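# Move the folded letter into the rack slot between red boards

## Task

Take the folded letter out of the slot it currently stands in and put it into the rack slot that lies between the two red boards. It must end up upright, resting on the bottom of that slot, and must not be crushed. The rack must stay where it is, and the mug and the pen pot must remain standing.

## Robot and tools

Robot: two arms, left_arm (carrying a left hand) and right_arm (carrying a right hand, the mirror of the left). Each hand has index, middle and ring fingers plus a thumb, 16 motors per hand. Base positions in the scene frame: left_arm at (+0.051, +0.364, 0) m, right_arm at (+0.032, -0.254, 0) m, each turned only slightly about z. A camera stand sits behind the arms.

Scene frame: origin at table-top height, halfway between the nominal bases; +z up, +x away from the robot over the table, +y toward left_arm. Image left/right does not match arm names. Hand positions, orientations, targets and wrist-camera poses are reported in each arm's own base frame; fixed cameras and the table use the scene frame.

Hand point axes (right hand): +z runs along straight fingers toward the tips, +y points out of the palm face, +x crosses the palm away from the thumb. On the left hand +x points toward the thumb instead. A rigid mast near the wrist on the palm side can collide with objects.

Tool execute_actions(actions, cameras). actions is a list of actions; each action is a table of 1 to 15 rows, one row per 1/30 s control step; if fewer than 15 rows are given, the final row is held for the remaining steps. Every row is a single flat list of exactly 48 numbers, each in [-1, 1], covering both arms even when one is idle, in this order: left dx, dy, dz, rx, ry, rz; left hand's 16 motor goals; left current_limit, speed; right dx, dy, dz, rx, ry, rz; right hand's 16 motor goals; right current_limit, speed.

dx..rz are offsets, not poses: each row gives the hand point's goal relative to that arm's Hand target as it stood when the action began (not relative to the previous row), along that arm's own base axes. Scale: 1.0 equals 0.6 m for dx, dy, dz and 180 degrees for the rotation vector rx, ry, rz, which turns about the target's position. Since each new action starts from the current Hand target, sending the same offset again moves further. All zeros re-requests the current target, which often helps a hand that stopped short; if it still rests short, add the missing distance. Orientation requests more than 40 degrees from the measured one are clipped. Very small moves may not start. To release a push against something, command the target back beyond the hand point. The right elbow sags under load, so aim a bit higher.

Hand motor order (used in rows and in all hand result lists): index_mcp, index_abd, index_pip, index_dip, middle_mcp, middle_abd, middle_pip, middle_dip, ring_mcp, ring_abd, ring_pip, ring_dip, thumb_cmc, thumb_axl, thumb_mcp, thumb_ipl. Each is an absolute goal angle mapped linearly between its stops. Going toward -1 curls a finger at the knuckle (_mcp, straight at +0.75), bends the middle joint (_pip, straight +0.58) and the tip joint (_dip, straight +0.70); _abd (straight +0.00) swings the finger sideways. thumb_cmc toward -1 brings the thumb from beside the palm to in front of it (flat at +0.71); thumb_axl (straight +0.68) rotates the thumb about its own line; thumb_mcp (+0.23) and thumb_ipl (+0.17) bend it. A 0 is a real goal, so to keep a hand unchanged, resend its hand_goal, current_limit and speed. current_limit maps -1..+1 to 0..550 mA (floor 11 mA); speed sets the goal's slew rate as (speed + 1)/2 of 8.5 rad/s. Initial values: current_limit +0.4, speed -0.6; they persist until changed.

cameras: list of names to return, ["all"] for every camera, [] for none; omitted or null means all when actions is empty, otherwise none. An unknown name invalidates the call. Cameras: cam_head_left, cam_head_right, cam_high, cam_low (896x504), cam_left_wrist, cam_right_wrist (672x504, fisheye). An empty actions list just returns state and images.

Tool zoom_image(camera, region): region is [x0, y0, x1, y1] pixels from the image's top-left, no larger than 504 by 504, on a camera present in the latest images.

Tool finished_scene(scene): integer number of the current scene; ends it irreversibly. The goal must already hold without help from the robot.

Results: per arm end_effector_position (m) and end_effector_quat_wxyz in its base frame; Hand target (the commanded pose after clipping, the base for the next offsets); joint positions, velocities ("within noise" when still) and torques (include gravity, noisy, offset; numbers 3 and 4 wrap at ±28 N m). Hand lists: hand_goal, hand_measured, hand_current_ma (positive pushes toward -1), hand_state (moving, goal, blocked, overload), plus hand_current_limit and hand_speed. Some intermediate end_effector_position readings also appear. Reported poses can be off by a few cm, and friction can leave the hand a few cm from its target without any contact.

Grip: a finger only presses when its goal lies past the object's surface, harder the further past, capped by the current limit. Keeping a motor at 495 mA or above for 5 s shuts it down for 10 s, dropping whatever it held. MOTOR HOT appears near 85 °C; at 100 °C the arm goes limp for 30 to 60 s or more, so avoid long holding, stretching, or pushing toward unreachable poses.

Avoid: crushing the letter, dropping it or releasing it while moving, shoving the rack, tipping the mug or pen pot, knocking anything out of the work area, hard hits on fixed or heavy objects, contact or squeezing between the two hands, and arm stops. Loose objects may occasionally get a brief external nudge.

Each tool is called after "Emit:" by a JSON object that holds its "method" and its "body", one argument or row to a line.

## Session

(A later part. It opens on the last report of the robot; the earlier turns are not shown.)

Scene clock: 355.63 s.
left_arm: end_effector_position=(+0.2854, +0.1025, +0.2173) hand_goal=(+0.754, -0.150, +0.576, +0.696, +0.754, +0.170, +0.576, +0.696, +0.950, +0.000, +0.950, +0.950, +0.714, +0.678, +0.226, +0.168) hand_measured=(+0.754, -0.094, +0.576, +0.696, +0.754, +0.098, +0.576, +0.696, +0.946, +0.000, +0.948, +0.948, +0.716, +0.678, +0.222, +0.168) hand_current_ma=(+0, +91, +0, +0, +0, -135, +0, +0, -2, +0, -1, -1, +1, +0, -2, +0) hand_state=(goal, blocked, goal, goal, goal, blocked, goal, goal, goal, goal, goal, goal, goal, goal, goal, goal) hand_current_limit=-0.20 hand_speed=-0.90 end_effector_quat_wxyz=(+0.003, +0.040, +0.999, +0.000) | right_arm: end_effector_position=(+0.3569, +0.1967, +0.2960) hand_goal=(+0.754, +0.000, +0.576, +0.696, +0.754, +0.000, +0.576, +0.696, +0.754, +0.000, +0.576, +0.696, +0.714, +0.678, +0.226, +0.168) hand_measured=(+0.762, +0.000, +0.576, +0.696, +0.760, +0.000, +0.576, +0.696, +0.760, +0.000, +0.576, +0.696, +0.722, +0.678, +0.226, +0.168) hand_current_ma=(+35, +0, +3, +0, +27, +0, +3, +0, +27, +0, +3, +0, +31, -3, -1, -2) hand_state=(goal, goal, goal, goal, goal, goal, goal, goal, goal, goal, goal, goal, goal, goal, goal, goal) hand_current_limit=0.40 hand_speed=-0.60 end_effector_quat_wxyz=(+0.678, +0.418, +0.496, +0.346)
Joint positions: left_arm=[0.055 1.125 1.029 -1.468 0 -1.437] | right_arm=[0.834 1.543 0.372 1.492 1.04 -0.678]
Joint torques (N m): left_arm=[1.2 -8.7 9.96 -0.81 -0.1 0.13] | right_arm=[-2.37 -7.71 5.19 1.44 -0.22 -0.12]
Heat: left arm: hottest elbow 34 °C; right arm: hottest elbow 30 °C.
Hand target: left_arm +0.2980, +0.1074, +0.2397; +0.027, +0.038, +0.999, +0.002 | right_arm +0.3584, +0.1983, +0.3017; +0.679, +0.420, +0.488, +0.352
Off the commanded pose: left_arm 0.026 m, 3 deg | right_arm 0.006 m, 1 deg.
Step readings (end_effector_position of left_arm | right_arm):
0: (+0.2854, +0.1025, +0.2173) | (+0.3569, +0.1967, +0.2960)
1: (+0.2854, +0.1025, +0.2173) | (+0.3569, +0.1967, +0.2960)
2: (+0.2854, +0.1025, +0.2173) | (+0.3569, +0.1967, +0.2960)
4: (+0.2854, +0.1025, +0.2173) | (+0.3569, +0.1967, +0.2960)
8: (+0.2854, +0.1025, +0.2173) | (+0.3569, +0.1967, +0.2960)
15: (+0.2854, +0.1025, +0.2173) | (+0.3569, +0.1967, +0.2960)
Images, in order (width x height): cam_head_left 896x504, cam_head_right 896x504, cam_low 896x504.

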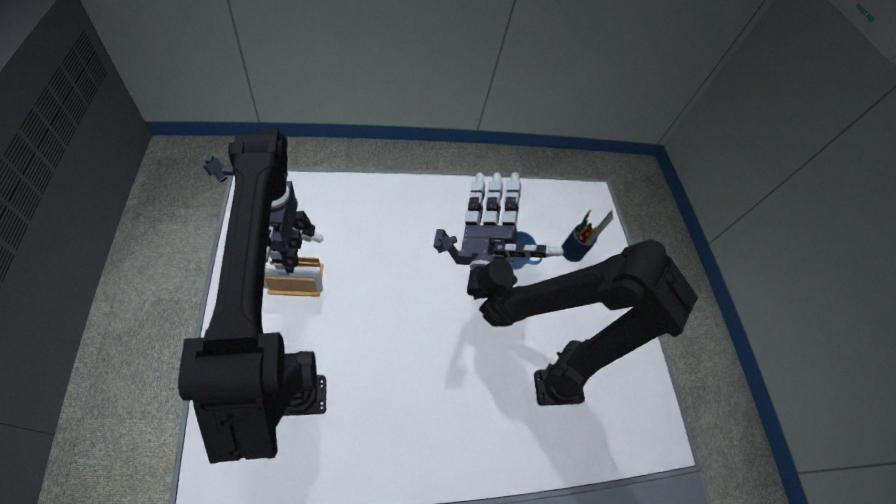

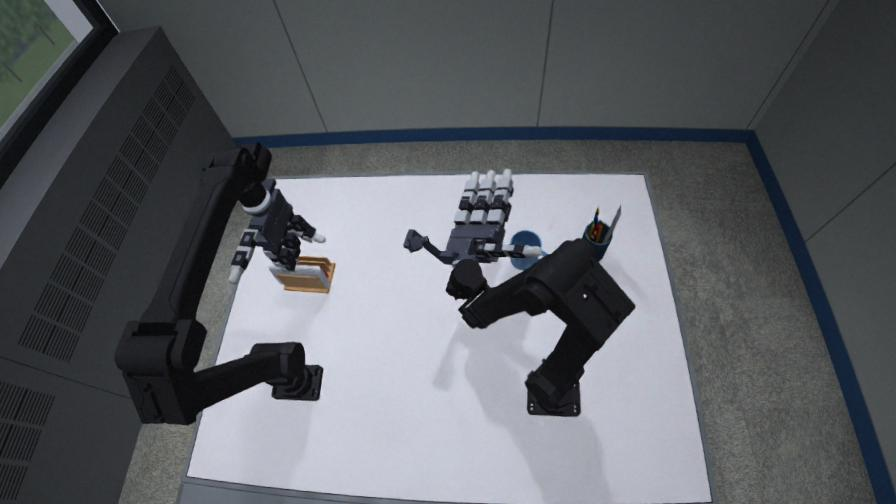

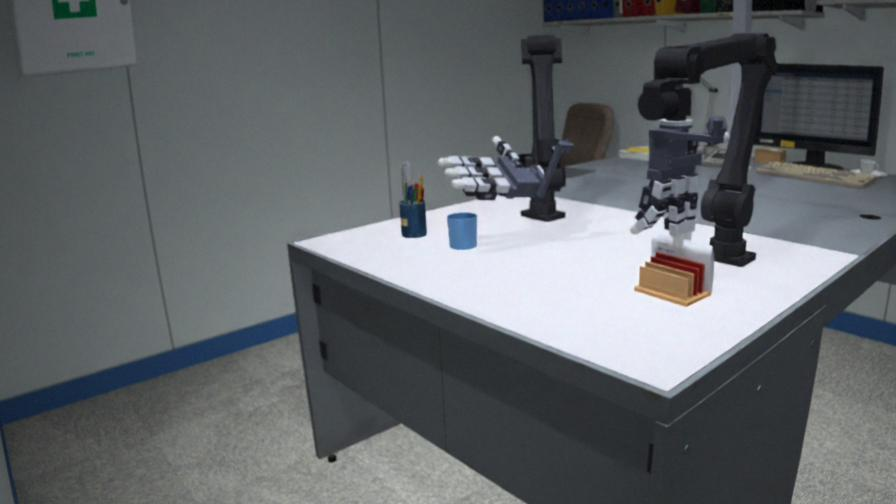

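Emit:
{"method": "execute_actions", "body": {
  "actions": [
    [[0,0,0,0,0,0,0.754,-0.03,0.576,0.696,0.754,0.03,0.576,0.696,0.95,0,0.95,0.95,0.714,0.678,0.226,0.168,-0.2,-0.9,0,0,0,0,0,0,0.754,0,0.576,0.696,0.754,0,0.576,0.696,0.754,0,0.576,0.696,0.714,0.678,0.226,0.168,0.4,-0.6]],
    [[0,0,0,0,0,0,0.754,0.1,0.576,0.696,0.754,-0.1,0.576,0.696,0.95,0,0.95,0.95,0.714,0.678,0.226,0.168,0.0,-0.8,0,0,0,0,0,0,0.754,0,0.576,0.696,0.754,0,0.576,0.696,0.754,0,0.576,0.696,0.714,0.678,0.226,0.168,0.4,-0.6]]
  ],
  "cameras": ["cam_low","cam_left_wrist"]
}}

Emit:
{"method": "zoom_image", "body": {
  "camera": "cam_left_wrist",
  "region": [270, 20, 450, 220]
}}

Emit:
{"method": "zoom_image", "body": {
  "camera": "cam_low",
  "region": [645, 225, 720, 305]
}}

Scene clock: 385.77 s.
left_arm: end_effector_position=(+0.2854, +0.1025, +0.2173) hand_goal=(+0.754, +0.100, +0.576, +0.696, +0.754, -0.100, +0.576, +0.696, +0.950, +0.000, +0.950, +0.950, +0.714, +0.678, +0.226, +0.168) hand_measured=(+0.754, +0.096, +0.576, +0.696, +0.754, -0.096, +0.576, +0.696, +0.946, +0.000, +0.948, +0.948, +0.716, +0.678, +0.222, +0.168) hand_current_ma=(+0, -2, +0, +0, +0, +2, +0, +0, -2, +0, -1, -1, +1, +0, -2, +0) hand_state=(goal, goal, goal, goal, goal, goal, goal, goal, goal, goal, goal, goal, goal, goal, goal, goal) hand_current_limit=0.00 hand_speed=-0.80 end_effector_quat_wxyz=(+0.003, +0.040, +0.999, +0.000) | right_arm: end_effector_position=(+0.3569, +0.1967, +0.2960) hand_goal=(+0.754, +0.000, +0.576, +0.696, +0.754, +0.000, +0.576, +0.696, +0.754, +0.000, +0.576, +0.696, +0.714, +0.678, +0.226, +0.168) hand_measured=(+0.762, +0.000, +0.576, +0.696, +0.760, +0.000, +0.576, +0.696, +0.760, +0.000, +0.576, +0.696, +0.722, +0.678, +0.226, +0.168) hand_current_ma=(+35, +0, +3, +0, +27, +0, +3, +0, +27, +0, +3, +0, +31, -3, -1, -2) hand_state=(goal, goal, goal, goal, goal, goal, goal, goal, goal, goal, goal, goal, goal, goal, goal, goal) hand_current_limit=0.40 hand_speed=-0.60 end_effector_quat_wxyz=(+0.678, +0.418, +0.496, +0.346)
Joint positions: left_arm=[0.055 1.125 1.029 -1.468 0 -1.437] | right_arm=[0.834 1.543 0.372 1.492 1.04 -0.678]
Joint torques (N m): left_arm=[0.44 -8.76 10 -0.88 -0.1 0.14] | right_arm=[-2.43 -7.71 5.18 1.44 -0.22 -0.13]
Heat: left arm: hottest elbow 36 °C; right arm: hottest elbow 30 °C.
Hand target: left_arm +0.2980, +0.1074, +0.2397; +0.027, +0.038, +0.999, +0.002 | right_arm +0.3584, +0.1983, +0.3017; +0.679, +0.420, +0.488, +0.352
Off the commanded pose: left_arm 0.026 m, 3 deg | right_arm 0.006 m, 1 deg.
Step readings (end_effector_position of left_arm | right_arm):
0: (+0.2854, +0.1025, +0.2173) | (+0.3569, +0.1967, +0.2960)
1: (+0.2854, +0.1025, +0.2173) | (+0.3569, +0.1967, +0.2960)
2: (+0.2854, +0.1025, +0.2173) | (+0.3569, +0.1967, +0.2960)
4: (+0.2854, +0.1025, +0.2173) | (+0.3569, +0.1967, +0.2960)
8: (+0.2854, +0.1025, +0.2173) | (+0.3569, +0.1967, +0.2960)
15: (+0.2854, +0.1025, +0.2173) | (+0.3569, +0.1967, +0.2960)
16: (+0.2854, +0.1025, +0.2173) | (+0.3569, +0.1967, +0.2960)
17: (+0.2854, +0.1025, +0.2173) | (+0.3569, +0.1967, +0.2960)
19: (+0.2854, +0.1025, +0.2173) | (+0.3569, +0.1967, +0.2960)
23: (+0.2854, +0.1025, +0.2173) | (+0.3569, +0.1967, +0.2960)
30: (+0.2854, +0.1025, +0.2173) | (+0.3569, +0.1967, +0.2960)
camera_calibration:
cam_left_wrist: T_world_to_cam=[[0.745714, -0.666163, 0.0117138, -0.182967], [-0.478602, -0.523359, 0.705008, -0.00668859], [-0.463519, -0.53134, -0.709103, 0.465407], [0, 0, 0, 1]] pos_world=[0.348965, 0.121904, 0.336881]
Images, in order (width x height): cam_low 896x504, cam_left_wrist 672x504.

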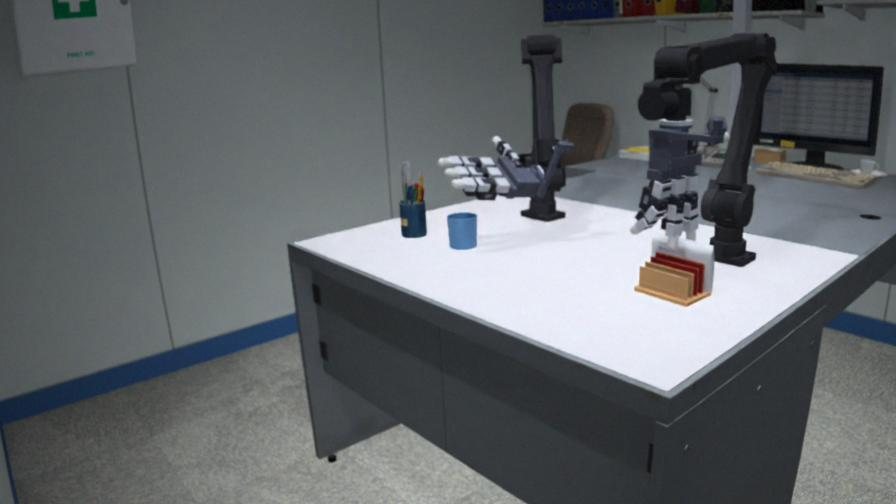

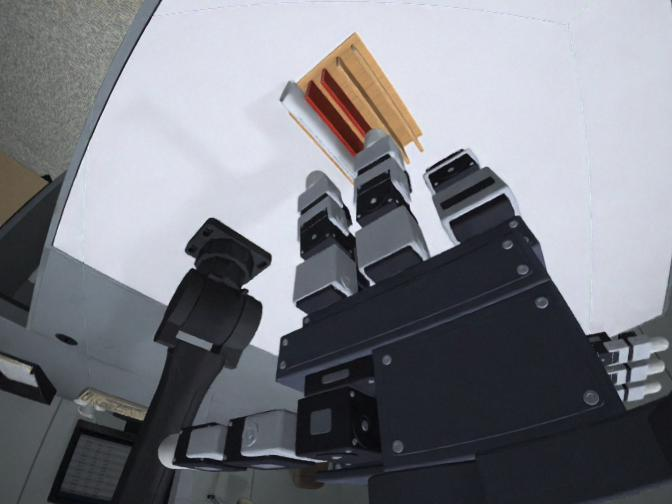

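Scaled by 2.520 from the camera's 672x504 image, which has a finer 960x720 frame.

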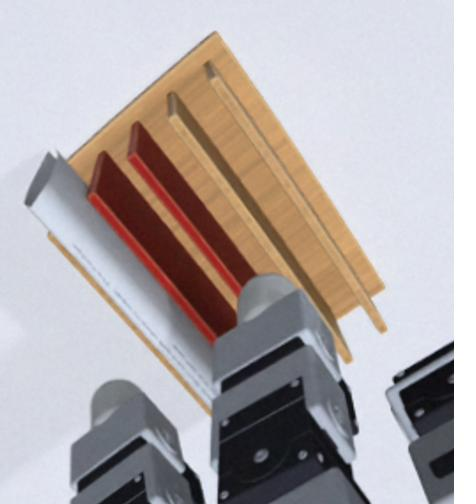

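Scaled by 6.300 from the camera's 896x504 image, which has a finer 1280x720 frame.

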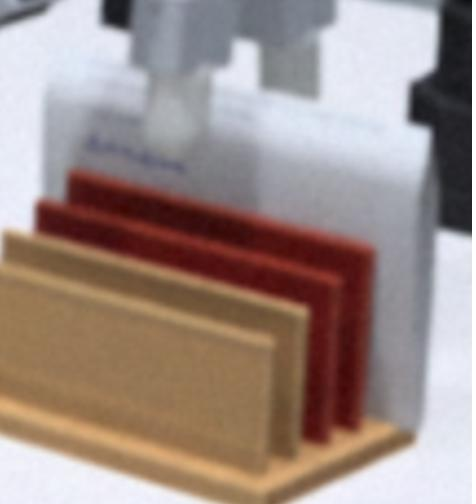

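Emit:
{"method": "execute_actions", "body": {
  "actions": [
    [[-0.016,0,-0.034,-0.0009,0.0172,0,0.754,0.2,0.576,0.696,0.754,-0.2,0.576,0.696,0.95,0,0.95,0.95,0.714,0.678,0.226,0.168,0.0,-0.7,0,0,0,0,0,0,0.754,0,0.576,0.696,0.754,0,0.576,0.696,0.754,0,0.576,0.696,0.714,0.678,0.226,0.168,0.4,-0.6]]
  ]
}}

Scene clock: 391.50 s.
left_arm: end_effector_position=(+0.2856, +0.1029, +0.2166) hand_goal=(+0.754, +0.200, +0.576, +0.696, +0.754, -0.200, +0.576, +0.696, +0.950, +0.000, +0.950, +0.950, +0.714, +0.678, +0.226, +0.168) hand_measured=(+0.754, +0.194, +0.576, +0.696, +0.754, -0.194, +0.576, +0.696, +0.946, +0.000, +0.948, +0.948, +0.716, +0.678, +0.222, +0.168) hand_current_ma=(+0, -3, +0, +0, +0, +3, +0, +0, -2, +0, -1, -1, +1, +0, -2, +0) hand_state=(goal, goal, goal, goal, goal, goal, goal, goal, goal, goal, goal, goal, goal, goal, goal, goal) hand_current_limit=0.00 hand_speed=-0.70 end_effector_quat_wxyz=(+0.002, +0.040, +0.999, +0.000) | right_arm: end_effector_position=(+0.3569, +0.1967, +0.2960) hand_goal=(+0.754, +0.000, +0.576, +0.696, +0.754, +0.000, +0.576, +0.696, +0.754, +0.000, +0.576, +0.696, +0.714, +0.678, +0.226, +0.168) hand_measured=(+0.762, +0.000, +0.576, +0.696, +0.760, +0.000, +0.576, +0.696, +0.760, +0.000, +0.576, +0.696, +0.722, +0.678, +0.226, +0.168) hand_current_ma=(+35, +0, +3, +0, +27, +0, +3, +0, +27, +0, +3, +0, +31, -3, -1, -2) hand_state=(goal, goal, goal, goal, goal, goal, goal, goal, goal, goal, goal, goal, goal, goal, goal, goal) hand_current_limit=0.40 hand_speed=-0.60 end_effector_quat_wxyz=(+0.678, +0.418, +0.496, +0.346)
Joint positions: left_arm=[0.056 1.128 1.029 -1.468 0 -1.435] | right_arm=[0.834 1.543 0.372 1.492 1.04 -0.678]
Joint torques (N m): left_arm=[1.2 -7.06 7.01 -0.65 -0.12 0.19] | right_arm=[-2.43 -7.65 5.18 1.44 -0.22 -0.12]
Heat: left arm: hottest elbow 36 °C; right arm: hottest elbow 30 °C.
Hand target: left_arm +0.2885, +0.1074, +0.2193; +0.000, +0.038, +0.999, +0.000 | right_arm +0.3584, +0.1983, +0.3017; +0.679, +0.420, +0.488, +0.352
Off the commanded pose: left_arm 0.006 m, 0 deg | right_arm 0.006 m, 1 deg.
Step readings (end_effector_position of left_arm | right_arm):
0: (+0.2854, +0.1025, +0.2173) | (+0.3569, +0.1967, +0.2960)
1: (+0.2854, +0.1025, +0.2173) | (+0.3569, +0.1967, +0.2960)
2: (+0.2854, +0.1025, +0.2173) | (+0.3569, +0.1967, +0.2960)
4: (+0.2854, +0.1026, +0.2173) | (+0.3569, +0.1967, +0.2960)
8: (+0.2854, +0.1028, +0.2173) | (+0.3569, +0.1967, +0.2960)
15: (+0.2855, +0.1029, +0.2167) | (+0.3569, +0.1967, +0.2960)

Emit:
{"method": "execute_actions", "body": {
  "actions": [
    [[-0.0092,0.001,-0.018,0,0,0,0.754,0.2,0.576,0.696,0.754,-0.2,0.576,0.696,0.95,0,0.95,0.95,0.714,0.678,0.226,0.168,0.0,-0.7,0,0,0,0,0,0,0.754,0,0.576,0.696,0.754,0,0.576,0.696,0.754,0,0.576,0.696,0.714,0.678,0.226,0.168,0.4,-0.6]],
    [[0,0,-0.0175,0,0,0,0.754,0.2,0.576,0.696,0.754,-0.2,0.576,0.696,0.95,0,0.95,0.95,0.714,0.678,0.226,0.168,0.0,-0.7,0,0,0,0,0,0,0.754,0,0.576,0.696,0.754,0,0.576,0.696,0.754,0,0.576,0.696,0.714,0.678,0.226,0.168,0.4,-0.6]]
  ],
  "cameras": ["cam_low","cam_left_wrist"]
}}

Emit:
{"method": "zoom_image", "body": {
  "camera": "cam_left_wrist",
  "region": [270, 20, 450, 220]
}}

Scene clock: 396.30 s.
left_arm: end_effector_position=(+0.2812, +0.1035, +0.2005) hand_goal=(+0.754, +0.200, +0.576, +0.696, +0.754, -0.200, +0.576, +0.696, +0.950, +0.000, +0.950, +0.950, +0.714, +0.678, +0.226, +0.168) hand_measured=(+0.754, +0.194, +0.576, +0.696, +0.754, -0.196, +0.576, +0.696, +0.946, +0.000, +0.948, +0.948, +0.716, +0.678, +0.222, +0.168) hand_current_ma=(+0, -3, +0, +0, +0, +2, +0, +0, -2, +0, -1, -1, +1, +0, -2, +0) hand_state=(goal, goal, goal, goal, goal, goal, goal, goal, goal, goal, goal, goal, goal, goal, goal, goal) hand_current_limit=0.00 hand_speed=-0.70 end_effector_quat_wxyz=(-0.003, +0.040, +0.999, +0.000) | right_arm: end_effector_position=(+0.3569, +0.1967, +0.2960) hand_goal=(+0.754, +0.000, +0.576, +0.696, +0.754, +0.000, +0.576, +0.696, +0.754, +0.000, +0.576, +0.696, +0.714, +0.678, +0.226, +0.168) hand_measured=(+0.762, +0.000, +0.576, +0.696, +0.760, +0.000, +0.576, +0.696, +0.760, +0.000, +0.576, +0.696, +0.722, +0.678, +0.226, +0.168) hand_current_ma=(+35, +0, +3, +0, +27, +0, +3, +0, +27, +0, +3, +0, +31, -3, -1, -2) hand_state=(goal, goal, goal, goal, goal, goal, goal, goal, goal, goal, goal, goal, goal, goal, goal, goal) hand_current_limit=0.40 hand_speed=-0.60 end_effector_quat_wxyz=(+0.678, +0.418, +0.496, +0.346)
Joint positions: left_arm=[0.059 1.128 0.987 -1.436 0 -1.432] | right_arm=[0.834 1.543 0.372 1.492 1.04 -0.678]
Joint torques (N m): left_arm=[0.91 -7.71 5.67 0.31 -0.11 0.13] | right_arm=[-2.43 -7.65 5.16 1.44 -0.22 -0.12]
Heat: left arm: hottest elbow 36 °C; right arm: hottest elbow 30 °C.
Hand target: left_arm +0.2829, +0.1080, +0.1979; +0.000, +0.038, +0.999, +0.000 | right_arm +0.3584, +0.1983, +0.3017; +0.679, +0.420, +0.488, +0.352
Off the commanded pose: left_arm 0.005 m, 0 deg | right_arm 0.006 m, 1 deg.
Step readings (end_effector_position of left_arm | right_arm):
0: (+0.2856, +0.1029, +0.2166) | (+0.3569, +0.1967, +0.2960)
1: (+0.2856, +0.1029, +0.2166) | (+0.3569, +0.1967, +0.2960)
2: (+0.2856, +0.1031, +0.2166) | (+0.3569, +0.1967, +0.2960)
4: (+0.2852, +0.1033, +0.2162) | (+0.3569, +0.1967, +0.2960)
8: (+0.2824, +0.1036, +0.2121) | (+0.3569, +0.1967, +0.2960)
15: (+0.2813, +0.1035, +0.2100) | (+0.3569, +0.1967, +0.2960)
16: (+0.2814, +0.1035, +0.2100) | (+0.3569, +0.1967, +0.2960)
17: (+0.2817, +0.1035, +0.2094) | (+0.3569, +0.1967, +0.2960)
19: (+0.2822, +0.1036, +0.2067) | (+0.3569, +0.1967, +0.2960)
23: (+0.2805, +0.1035, +0.2014) | (+0.3569, +0.1967, +0.2960)
30: (+0.2811, +0.1035, +0.2005) | (+0.3569, +0.1967, +0.2960)
camera_calibration:
cam_left_wrist: T_world_to_cam=[[0.745304, -0.666719, 0.00284614, -0.177119], [-0.470119, -0.522495, 0.711328, -0.0000532491], [-0.472769, -0.531494, -0.702854, 0.453476], [0, 0, 0, 1]] pos_world=[0.346371, 0.122903, 0.319269]
Images, in order (width x height): cam_low 896x504, cam_left_wrist 672x504.

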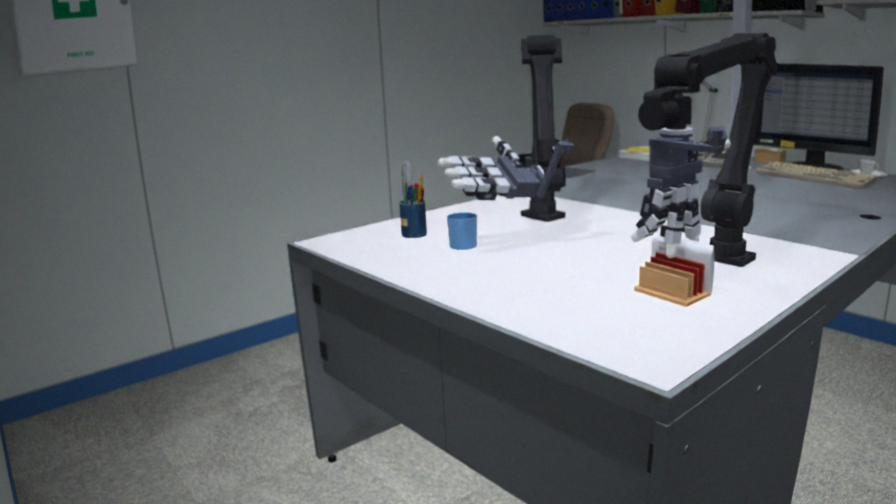

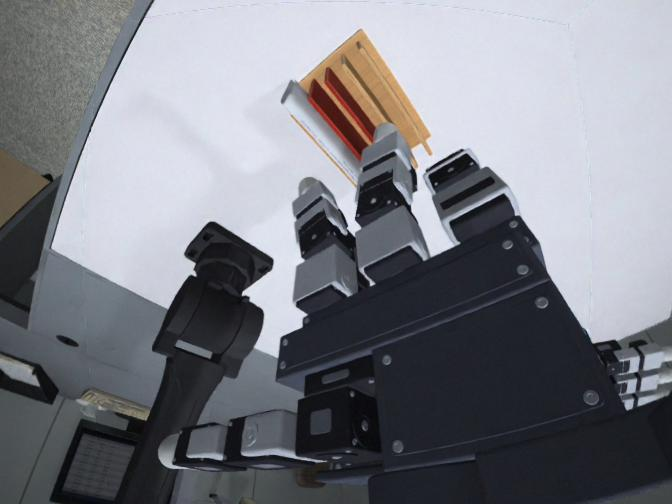

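Scaled by 2.520 from the camera's 672x504 image, which has a finer 960x720 frame.

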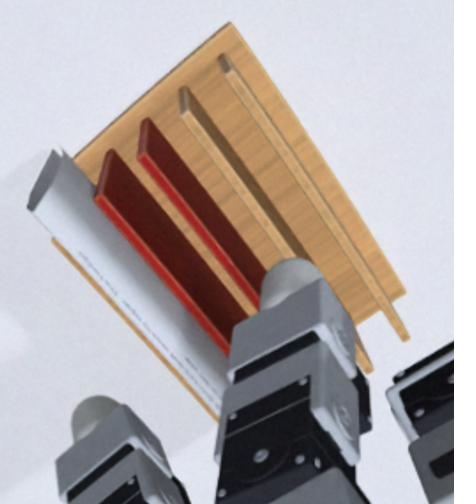

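Emit:
{"method": "execute_actions", "body": {
  "actions": [
    [[0,0,0,0,0,0,0.754,-0.06,0.576,0.696,0.754,0.06,0.576,0.696,0.95,0,0.95,0.95,0.714,0.678,0.226,0.168,-0.2,-0.8,0,0,0,0,0,0,0.754,0,0.576,0.696,0.754,0,0.576,0.696,0.754,0,0.576,0.696,0.714,0.678,0.226,0.168,0.4,-0.6]],
    [[0,0,0,0,0,0,0.754,-0.2,0.576,0.696,0.754,0.2,0.576,0.696,0.95,0,0.95,0.95,0.714,0.678,0.226,0.168,-0.1,-0.9,0,0,0,0,0,0,0.754,0,0.576,0.696,0.754,0,0.576,0.696,0.754,0,0.576,0.696,0.714,0.678,0.226,0.168,0.4,-0.6]]
  ],
  "cameras": ["cam_low","cam_left_wrist","cam_head_right"]
}}

Emit:
{"method": "zoom_image", "body": {
  "camera": "cam_left_wrist",
  "region": [270, 20, 450, 220]
}}

Emit:
{"method": "zoom_image", "body": {
  "camera": "cam_low",
  "region": [645, 225, 720, 305]
}}

Emit:
{"method": "zoom_image", "body": {
  "camera": "cam_head_right",
  "region": [260, 240, 350, 300]
}}

Scene clock: 403.17 s.
left_arm: end_effector_position=(+0.2812, +0.1035, +0.2005) hand_goal=(+0.754, -0.200, +0.576, +0.696, +0.754, +0.200, +0.576, +0.696, +0.950, +0.000, +0.950, +0.950, +0.714, +0.678, +0.226, +0.168) hand_measured=(+0.754, -0.098, +0.576, +0.696, +0.754, +0.098, +0.576, +0.696, +0.946, +0.000, +0.948, +0.948, +0.716, +0.678, +0.222, +0.168) hand_current_ma=(+0, +231, +0, +0, +0, -228, +0, +0, -2, +0, -1, -1, +1, +0, -2, +0) hand_state=(goal, blocked, goal, goal, goal, blocked, goal, goal, goal, goal, goal, goal, goal, goal, goal, goal) hand_current_limit=-0.10 hand_speed=-0.90 end_effector_quat_wxyz=(-0.003, +0.040, +0.999, +0.000) | right_arm: end_effector_position=(+0.3569, +0.1967, +0.2960) hand_goal=(+0.754, +0.000, +0.576, +0.696, +0.754, +0.000, +0.576, +0.696, +0.754, +0.000, +0.576, +0.696, +0.714, +0.678, +0.226, +0.168) hand_measured=(+0.762, +0.000, +0.576, +0.696, +0.760, +0.000, +0.576, +0.696, +0.760, +0.000, +0.576, +0.696, +0.722, +0.678, +0.226, +0.168) hand_current_ma=(+35, +0, +3, +0, +27, +0, +3, +0, +27, +0, +3, +0, +31, -3, -1, -2) hand_state=(goal, goal, goal, goal, goal, goal, goal, goal, goal, goal, goal, goal, goal, goal, goal, goal) hand_current_limit=0.40 hand_speed=-0.60 end_effector_quat_wxyz=(+0.678, +0.418, +0.496, +0.346)
Joint positions: left_arm=[0.059 1.128 0.987 -1.436 0 -1.432] | right_arm=[0.834 1.543 0.372 1.492 1.04 -0.678]
Joint torques (N m): left_arm=[1.44 -8.35 5.75 0.38 -0.11 0.11] | right_arm=[-2.37 -7.71 5.19 1.44 -0.22 -0.13]
Heat: left arm: hottest elbow 36 °C; right arm: hottest elbow 30 °C.
Hand target: left_arm +0.2829, +0.1080, +0.1979; +0.000, +0.038, +0.999, +0.000 | right_arm +0.3584, +0.1983, +0.3017; +0.679, +0.420, +0.488, +0.352
Off the commanded pose: left_arm 0.005 m, 0 deg | right_arm 0.006 m, 1 deg.
Step readings (end_effector_position of left_arm | right_arm):
0: (+0.2812, +0.1035, +0.2005) | (+0.3569, +0.1967, +0.2960)
1: (+0.2812, +0.1035, +0.2005) | (+0.3569, +0.1967, +0.2960)
2: (+0.2812, +0.1035, +0.2005) | (+0.3569, +0.1967, +0.2960)
4: (+0.2812, +0.1035, +0.2005) | (+0.3569, +0.1967, +0.2960)
8: (+0.2812, +0.1035, +0.2005) | (+0.3569, +0.1967, +0.2960)
15: (+0.2812, +0.1035, +0.2005) | (+0.3569, +0.1967, +0.2960)
16: (+0.2812, +0.1035, +0.2005) | (+0.3569, +0.1967, +0.2960)
17: (+0.2812, +0.1035, +0.2005) | (+0.3569, +0.1967, +0.2960)
19: (+0.2812, +0.1035, +0.2005) | (+0.3569, +0.1967, +0.2960)
23: (+0.2812, +0.1035, +0.2005) | (+0.3569, +0.1967, +0.2960)
30: (+0.2812, +0.1035, +0.2005) | (+0.3569, +0.1967, +0.2960)
camera_calibration:
cam_left_wrist: T_world_to_cam=[[0.745304, -0.666719, 0.00284614, -0.177119], [-0.470119, -0.522495, 0.711328, -0.0000532491], [-0.472769, -0.531494, -0.702854, 0.453476], [0, 0, 0, 1]] pos_world=[0.346371, 0.122903, 0.319269]
Images, in order (width x height): cam_head_right 896x504, cam_low 896x504, cam_left_wrist 672x504.

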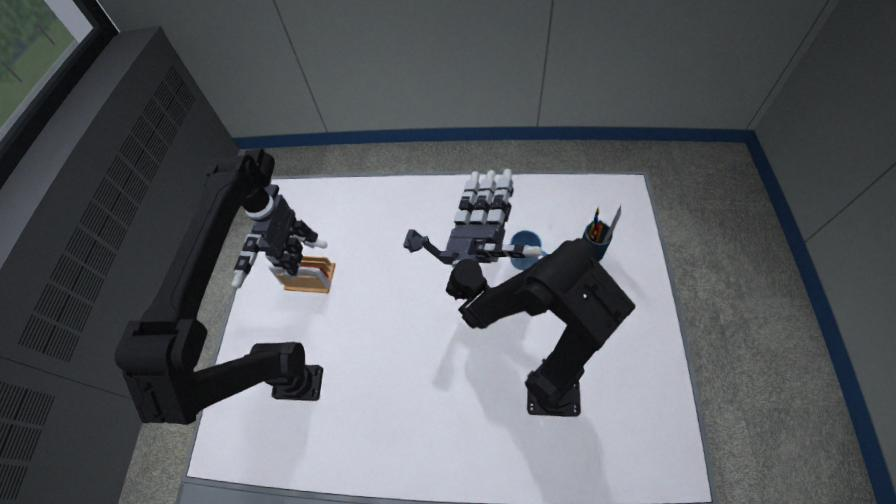

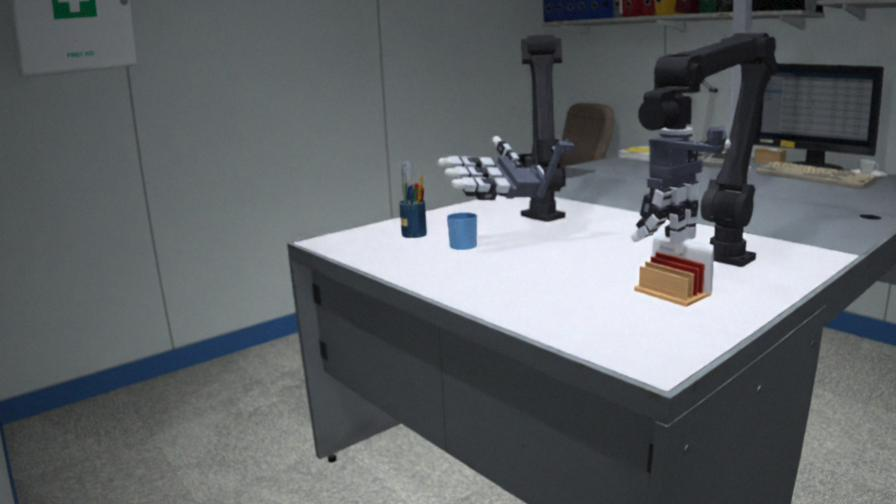

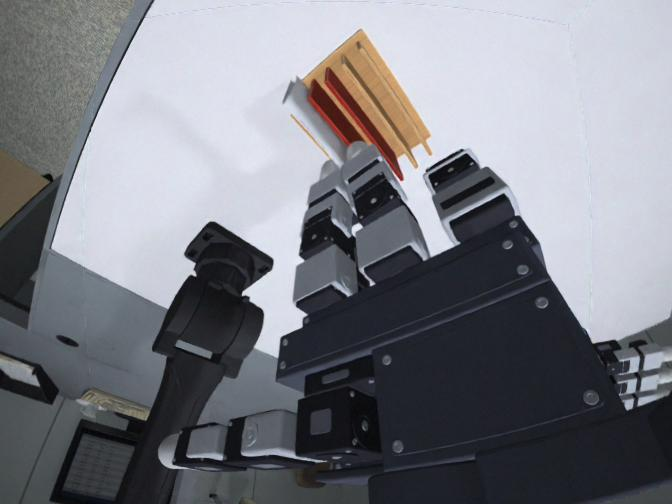

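Scaled by 2.520 from the camera's 672x504 image, which has a finer 960x720 frame.

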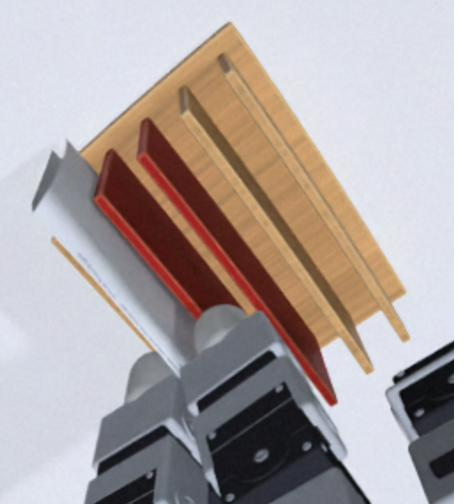

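Scaled by 6.300 from the camera's 896x504 image, which has a finer 1280x720 frame.

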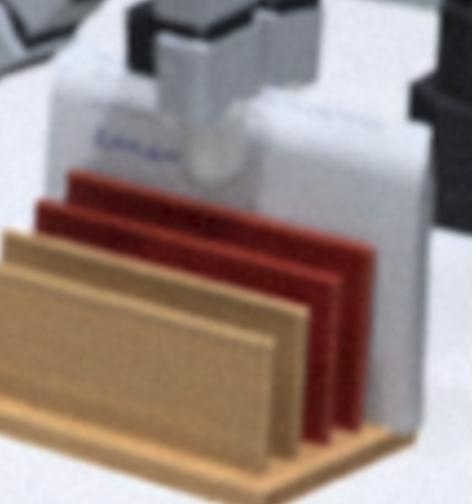

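Scaled by 5.600 from the camera's 896x504 image, which has a finer 1280x720 frame.

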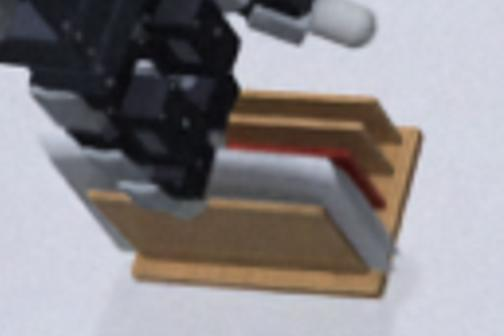

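Emit:
{"method": "execute_actions", "body": {
  "actions": [
    [[0.0252,0.0014,0.0422,0.001,-0.0185,0,0.754,-0.2,0.576,0.696,0.754,0.2,0.576,0.696,0.95,0,0.95,0.95,0.714,0.678,0.226,0.168,-0.1,-0.9,0,0,0,0,0,0,0.754,0,0.576,0.696,0.754,0,0.576,0.696,0.754,0,0.576,0.696,0.714,0.678,0.226,0.168,0.4,-0.6]]
  ]
}}

Scene clock: 409.80 s.
left_arm: end_effector_position=(+0.2812, +0.1035, +0.2005) hand_goal=(+0.754, -0.200, +0.576, +0.696, +0.754, +0.200, +0.576, +0.696, +0.950, +0.000, +0.950, +0.950, +0.714, +0.678, +0.226, +0.168) hand_measured=(+0.754, -0.098, +0.576, +0.696, +0.754, +0.098, +0.576, +0.696, +0.946, +0.000, +0.948, +0.948, +0.716, +0.678, +0.222, +0.168) hand_current_ma=(+0, +231, +0, +0, +0, -228, +0, +0, -2, +0, -1, -1, +1, +0, -2, +0) hand_state=(goal, blocked, goal, goal, goal, blocked, goal, goal, goal, goal, goal, goal, goal, goal, goal, goal) hand_current_limit=-0.10 hand_speed=-0.90 end_effector_quat_wxyz=(-0.003, +0.040, +0.999, +0.000) | right_arm: end_effector_position=(+0.3569, +0.1967, +0.2960) hand_goal=(+0.754, +0.000, +0.576, +0.696, +0.754, +0.000, +0.576, +0.696, +0.754, +0.000, +0.576, +0.696, +0.714, +0.678, +0.226, +0.168) hand_measured=(+0.762, +0.000, +0.576, +0.696, +0.760, +0.000, +0.576, +0.696, +0.760, +0.000, +0.576, +0.696, +0.722, +0.678, +0.226, +0.168) hand_current_ma=(+35, +0, +3, +0, +27, +0, +3, +0, +27, +0, +3, +0, +31, -3, -1, -2) hand_state=(goal, goal, goal, goal, goal, goal, goal, goal, goal, goal, goal, goal, goal, goal, goal, goal) hand_current_limit=0.40 hand_speed=-0.60 end_effector_quat_wxyz=(+0.678, +0.418, +0.496, +0.346)
Joint positions: left_arm=[0.059 1.128 0.987 -1.436 0 -1.432] | right_arm=[0.834 1.543 0.372 1.492 1.04 -0.678]
Joint torques (N m): left_arm=[1.08 -8.94 9.96 -0.2 -0.06 0.13] | right_arm=[-2.43 -7.65 5.16 1.44 -0.22 -0.13]
Heat: left arm: hottest elbow 36 °C; right arm: hottest elbow 30 °C.
Hand target: left_arm +0.2980, +0.1088, +0.2232; +0.029, +0.038, +0.999, +0.002 | right_arm +0.3584, +0.1983, +0.3017; +0.679, +0.420, +0.488, +0.352
Off the commanded pose: left_arm 0.029 m, 4 deg | right_arm 0.006 m, 1 deg.
Step readings (end_effector_position of left_arm | right_arm):
0: (+0.2812, +0.1035, +0.2005) | (+0.3569, +0.1967, +0.2960)
1: (+0.2812, +0.1035, +0.2005) | (+0.3569, +0.1967, +0.2960)
2: (+0.2812, +0.1035, +0.2005) | (+0.3569, +0.1967, +0.2960)
4: (+0.2812, +0.1035, +0.2005) | (+0.3569, +0.1967, +0.2960)
8: (+0.2812, +0.1035, +0.2005) | (+0.3569, +0.1967, +0.2960)
15: (+0.2812, +0.1035, +0.2005) | (+0.3569, +0.1967, +0.2960)

Emit:
{"method": "execute_actions", "body": {
  "actions": [
    [[0.002,0.0001,0.026,0.0001,-0.0016,0,0.754,-0.2,0.576,0.696,0.754,0.2,0.576,0.696,0.95,0,0.95,0.95,0.714,0.678,0.226,0.168,-0.1,-0.9,0,0,0,0,0,0,0.754,0,0.576,0.696,0.754,0,0.576,0.696,0.754,0,0.576,0.696,0.714,0.678,0.226,0.168,0.4,-0.6]]
  ],
  "cameras": ["cam_low","cam_left_wrist","cam_head_right"]
}}

Emit:
{"method": "zoom_image", "body": {
  "camera": "cam_left_wrist",
  "region": [270, 20, 450, 220]
}}

Emit:
{"method": "zoom_image", "body": {
  "camera": "cam_low",
  "region": [645, 225, 720, 305]
}}

Emit:
{"method": "zoom_image", "body": {
  "camera": "cam_head_right",
  "region": [260, 240, 350, 300]
}}

Scene clock: 422.73 s.
left_arm: end_effector_position=(+0.2874, +0.1039, +0.2154) hand_goal=(+0.754, -0.200, +0.576, +0.696, +0.754, +0.200, +0.576, +0.696, +0.950, +0.000, +0.950, +0.950, +0.714, +0.678, +0.226, +0.168) hand_measured=(+0.754, -0.098, +0.576, +0.696, +0.754, +0.098, +0.576, +0.696, +0.946, +0.000, +0.948, +0.948, +0.716, +0.678, +0.222, +0.168) hand_current_ma=(+0, +231, +0, +0, +0, -228, +0, +0, -2, +0, -1, -1, +1, +0, -2, +0) hand_state=(goal, blocked, goal, goal, goal, blocked, goal, goal, goal, goal, goal, goal, goal, goal, goal, goal) hand_current_limit=-0.10 hand_speed=-0.90 end_effector_quat_wxyz=(+0.006, +0.040, +0.999, +0.000) | right_arm: end_effector_position=(+0.3569, +0.1967, +0.2960) hand_goal=(+0.754, +0.000, +0.576, +0.696, +0.754, +0.000, +0.576, +0.696, +0.754, +0.000, +0.576, +0.696, +0.714, +0.678, +0.226, +0.168) hand_measured=(+0.762, +0.000, +0.576, +0.696, +0.760, +0.000, +0.576, +0.696, +0.760, +0.000, +0.576, +0.696, +0.722, +0.678, +0.226, +0.168) hand_current_ma=(+35, +0, +3, +0, +27, +0, +3, +0, +27, +0, +3, +0, +31, -3, -1, -2) hand_state=(goal, goal, goal, goal, goal, goal, goal, goal, goal, goal, goal, goal, goal, goal, goal, goal) hand_current_limit=0.40 hand_speed=-0.60 end_effector_quat_wxyz=(+0.678, +0.418, +0.496, +0.346)
Joint positions: left_arm=[0.059 1.128 1.026 -1.458 0 -1.432] | right_arm=[0.834 1.543 0.372 1.492 1.04 -0.678]
Joint torques (N m): left_arm=[1.44 -8.41 9.85 -0.68 -0.05 0.14] | right_arm=[-2.43 -7.71 5.18 1.44 -0.22 -0.12]
Heat: left arm: hottest elbow 38 °C; right arm: hottest elbow 30 °C.
Hand target: left_arm +0.2992, +0.1089, +0.2388; +0.031, +0.038, +0.999, +0.003 | right_arm +0.3584, +0.1983, +0.3017; +0.679, +0.420, +0.488, +0.352
Off the commanded pose: left_arm 0.027 m, 3 deg | right_arm 0.006 m, 1 deg.
Step readings (end_effector_position of left_arm | right_arm):
0: (+0.2812, +0.1035, +0.2005) | (+0.3569, +0.1967, +0.2960)
1: (+0.2813, +0.1035, +0.2006) | (+0.3569, +0.1967, +0.2960)
2: (+0.2817, +0.1035, +0.2011) | (+0.3569, +0.1967, +0.2960)
4: (+0.2827, +0.1036, +0.2041) | (+0.3569, +0.1967, +0.2960)
8: (+0.2867, +0.1038, +0.2123) | (+0.3569, +0.1967, +0.2960)
15: (+0.2876, +0.1039, +0.2154) | (+0.3569, +0.1967, +0.2960)
camera_calibration:
cam_left_wrist: T_world_to_cam=[[0.745136, -0.66674, 0.0151597, -0.184081], [-0.482469, -0.523227, 0.702465, -0.00197551], [-0.460429, -0.530747, -0.711557, 0.465327], [0, 0, 0, 1]] pos_world=[0.350463, 0.123203, 0.335285]
Images, in order (width x height): cam_head_right 896x504, cam_low 896x504, cam_left_wrist 672x504.

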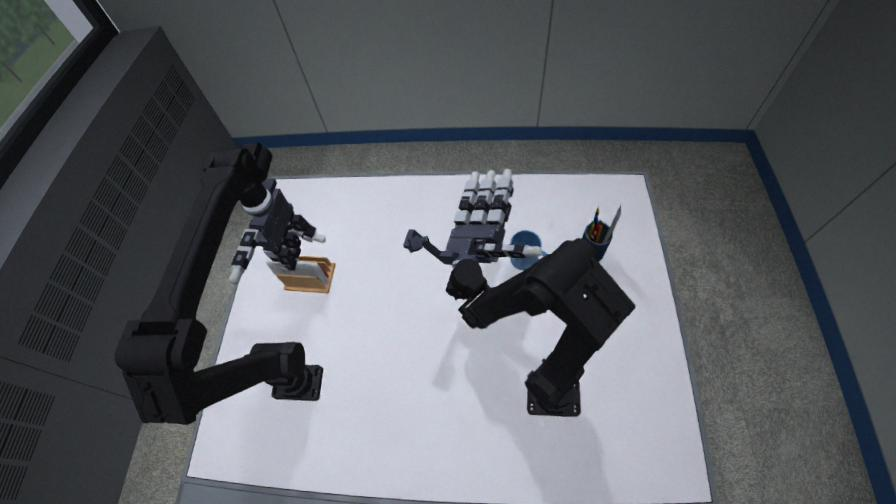

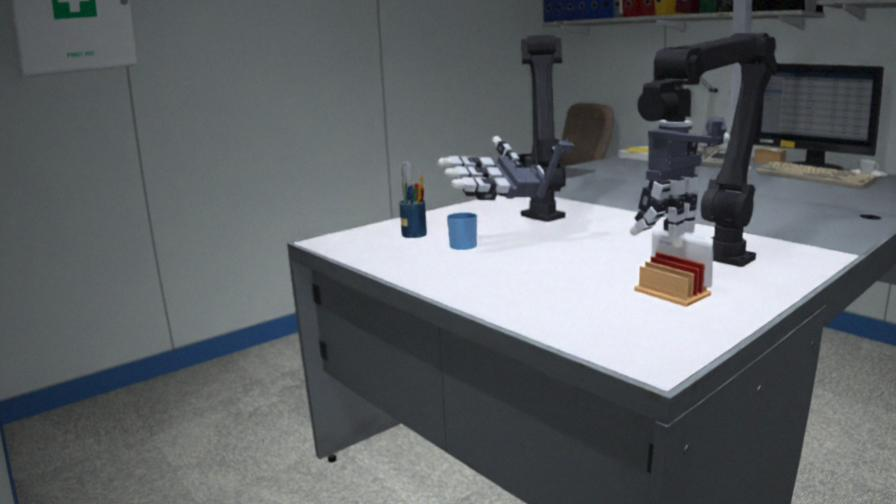

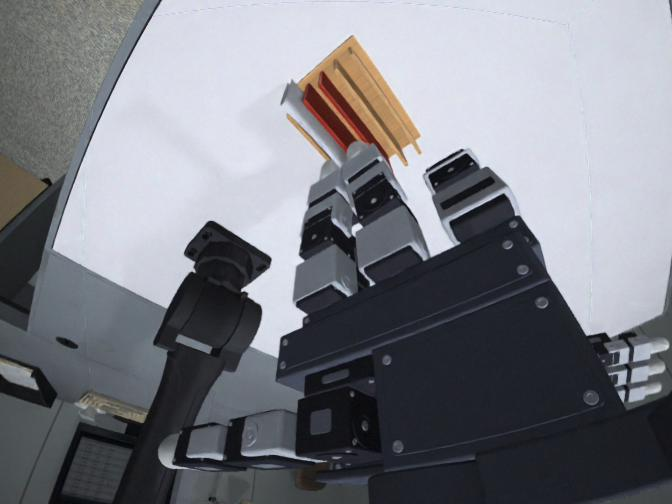

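Scaled by 2.520 from the camera's 672x504 image, which has a finer 960x720 frame.

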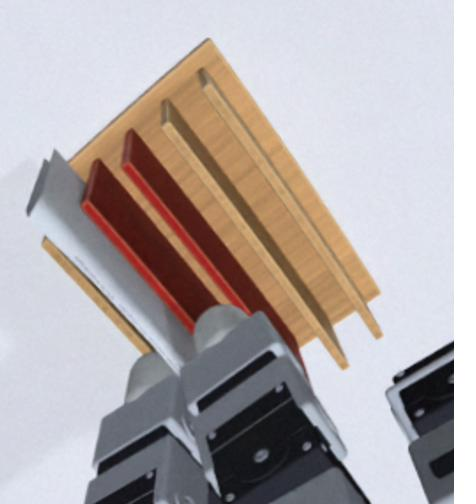

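Scaled by 6.300 from the camera's 896x504 image, which has a finer 1280x720 frame.

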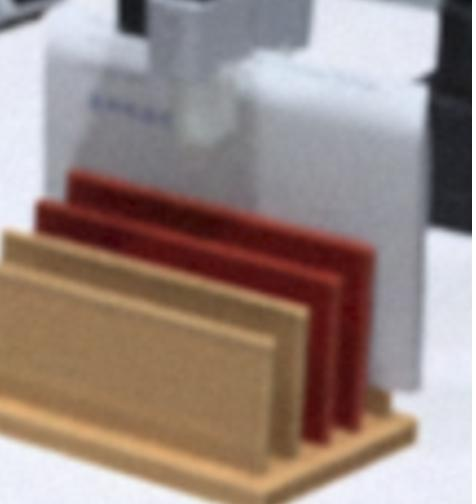

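Scaled by 5.600 from the camera's 896x504 image, which has a finer 1280x720 frame.

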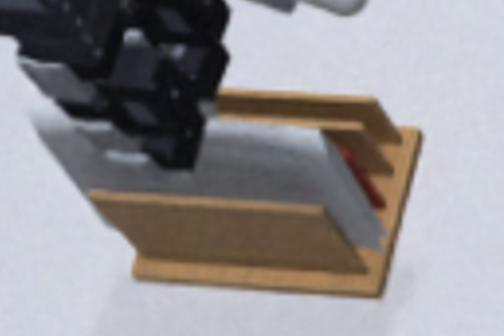

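Emit:
{"method": "execute_actions", "body": {
  "actions": [
    [[-0.009,-0.0004,0.018,-0.0002,0.004,0,0.754,-0.2,0.576,0.696,0.754,0.2,0.576,0.696,0.95,0,0.95,0.95,0.714,0.678,0.226,0.168,-0.1,-0.9,0,0,0,0,0,0,0.754,0,0.576,0.696,0.754,0,0.576,0.696,0.754,0,0.576,0.696,0.714,0.678,0.226,0.168,0.4,-0.6]]
  ],
  "cameras": ["cam_low","cam_left_wrist","cam_head_right"]
}}

Emit:
{"method": "zoom_image", "body": {
  "camera": "cam_left_wrist",
  "region": [270, 20, 450, 220]
}}

Emit:
{"method": "zoom_image", "body": {
  "camera": "cam_low",
  "region": [645, 225, 720, 305]
}}

Emit:
{"method": "zoom_image", "body": {
  "camera": "cam_head_right",
  "region": [260, 240, 350, 300]
}}

Scene clock: 430.30 s.
left_arm: end_effector_position=(+0.2829, +0.1036, +0.2240) hand_goal=(+0.754, -0.200, +0.576, +0.696, +0.754, +0.200, +0.576, +0.696, +0.950, +0.000, +0.950, +0.950, +0.714, +0.678, +0.226, +0.168) hand_measured=(+0.754, -0.098, +0.576, +0.696, +0.754, +0.098, +0.576, +0.696, +0.946, +0.000, +0.948, +0.948, +0.716, +0.678, +0.222, +0.168) hand_current_ma=(+0, +231, +0, +0, +0, -228, +0, +0, -2, +0, -1, -1, +1, +0, -2, +0) hand_state=(goal, blocked, goal, goal, goal, blocked, goal, goal, goal, goal, goal, goal, goal, goal, goal, goal) hand_current_limit=-0.10 hand_speed=-0.90 end_effector_quat_wxyz=(-0.004, +0.040, +0.999, -0.001) | right_arm: end_effector_position=(+0.3569, +0.1967, +0.2960) hand_goal=(+0.754, +0.000, +0.576, +0.696, +0.754, +0.000, +0.576, +0.696, +0.754, +0.000, +0.576, +0.696, +0.714, +0.678, +0.226, +0.168) hand_measured=(+0.762, +0.000, +0.576, +0.696, +0.760, +0.000, +0.576, +0.696, +0.760, +0.000, +0.576, +0.696, +0.722, +0.678, +0.226, +0.168) hand_current_ma=(+35, +0, +3, +0, +27, +0, +3, +0, +27, +0, +3, +0, +31, -3, -1, -2) hand_state=(goal, goal, goal, goal, goal, goal, goal, goal, goal, goal, goal, goal, goal, goal, goal, goal) hand_current_limit=0.40 hand_speed=-0.60 end_effector_quat_wxyz=(+0.678, +0.418, +0.496, +0.346)
Joint positions: left_arm=[0.059 1.127 1.048 -1.5 0 -1.432] | right_arm=[0.834 1.543 0.372 1.492 1.04 -0.678]
Joint torques (N m): left_arm=[0.73 -9.35 10.13 -0.9 -0.09 0.15] | right_arm=[-2.43 -7.71 5.16 1.44 -0.22 -0.12]
Heat: left arm: hottest elbow 39 °C; right arm: hottest elbow 30 °C.
Hand target: left_arm +0.2938, +0.1087, +0.2498; +0.025, +0.038, +0.999, +0.002 | right_arm +0.3584, +0.1983, +0.3017; +0.679, +0.420, +0.488, +0.352
Off the commanded pose: left_arm 0.028 m, 3 deg | right_arm 0.006 m, 1 deg.
Step readings (end_effector_position of left_arm | right_arm):
0: (+0.2874, +0.1039, +0.2154) | (+0.3569, +0.1967, +0.2960)
1: (+0.2873, +0.1039, +0.2154) | (+0.3569, +0.1967, +0.2960)
2: (+0.2868, +0.1038, +0.2158) | (+0.3569, +0.1967, +0.2960)
4: (+0.2846, +0.1037, +0.2175) | (+0.3569, +0.1967, +0.2960)
8: (+0.2835, +0.1036, +0.2219) | (+0.3569, +0.1967, +0.2960)
15: (+0.2832, +0.1036, +0.2240) | (+0.3569, +0.1967, +0.2960)
camera_calibration:
cam_left_wrist: T_world_to_cam=[[0.745337, -0.666687, 0.000674012, -0.177815], [-0.467903, -0.522382, 0.71287, -0.0168222], [-0.474909, -0.531644, -0.701296, 0.471063], [0, 0, 0, 1]] pos_world=[0.348373, 0.123103, 0.342467]
Images, in order (width x height): cam_head_right 896x504, cam_low 896x504, cam_left_wrist 672x504.

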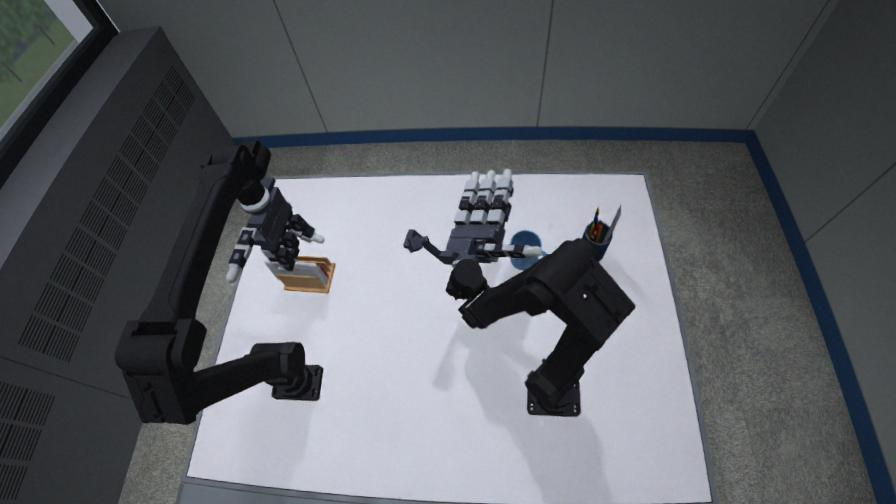

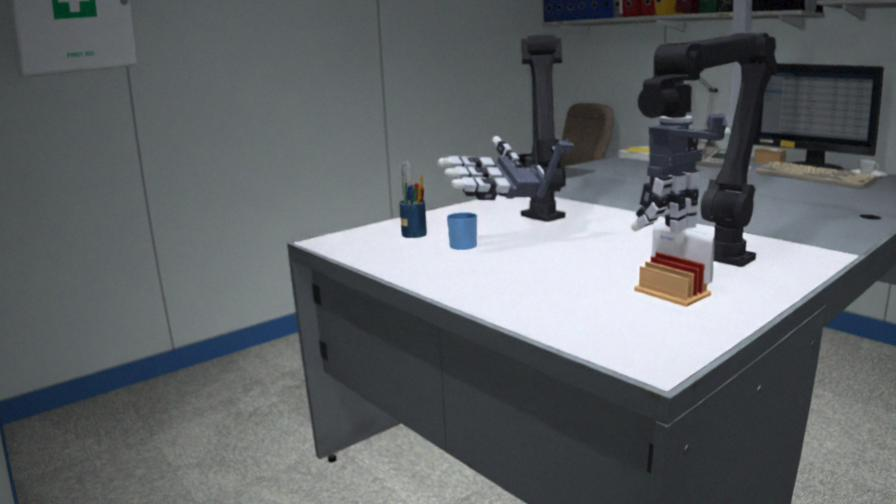

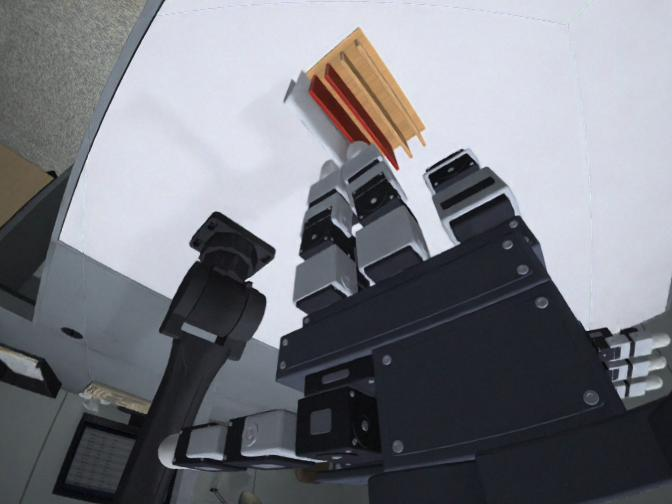

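Scaled by 2.520 from the camera's 672x504 image, which has a finer 960x720 frame.

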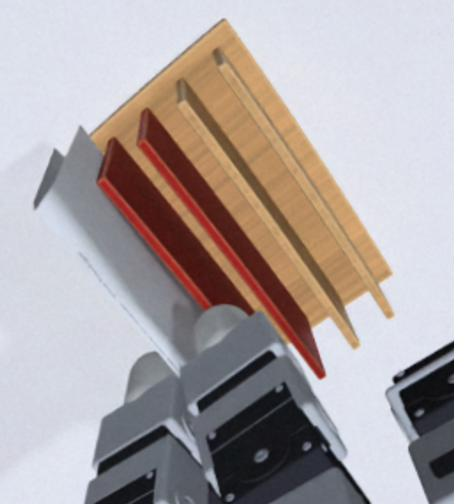

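Scaled by 6.300 from the camera's 896x504 image, which has a finer 1280x720 frame.

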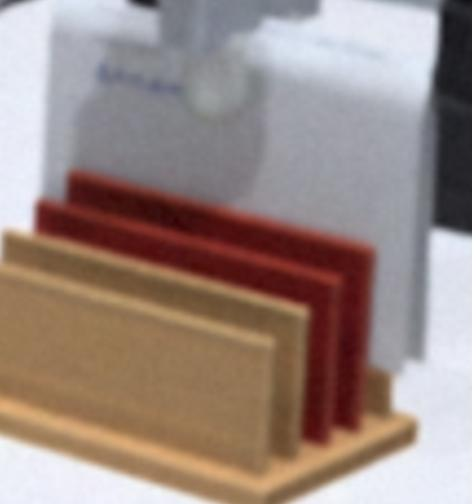

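Scaled by 5.600 from the camera's 896x504 image, which has a finer 1280x720 frame.

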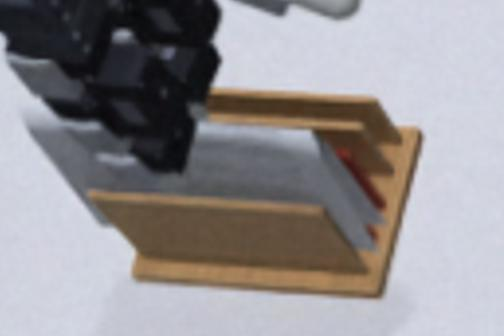

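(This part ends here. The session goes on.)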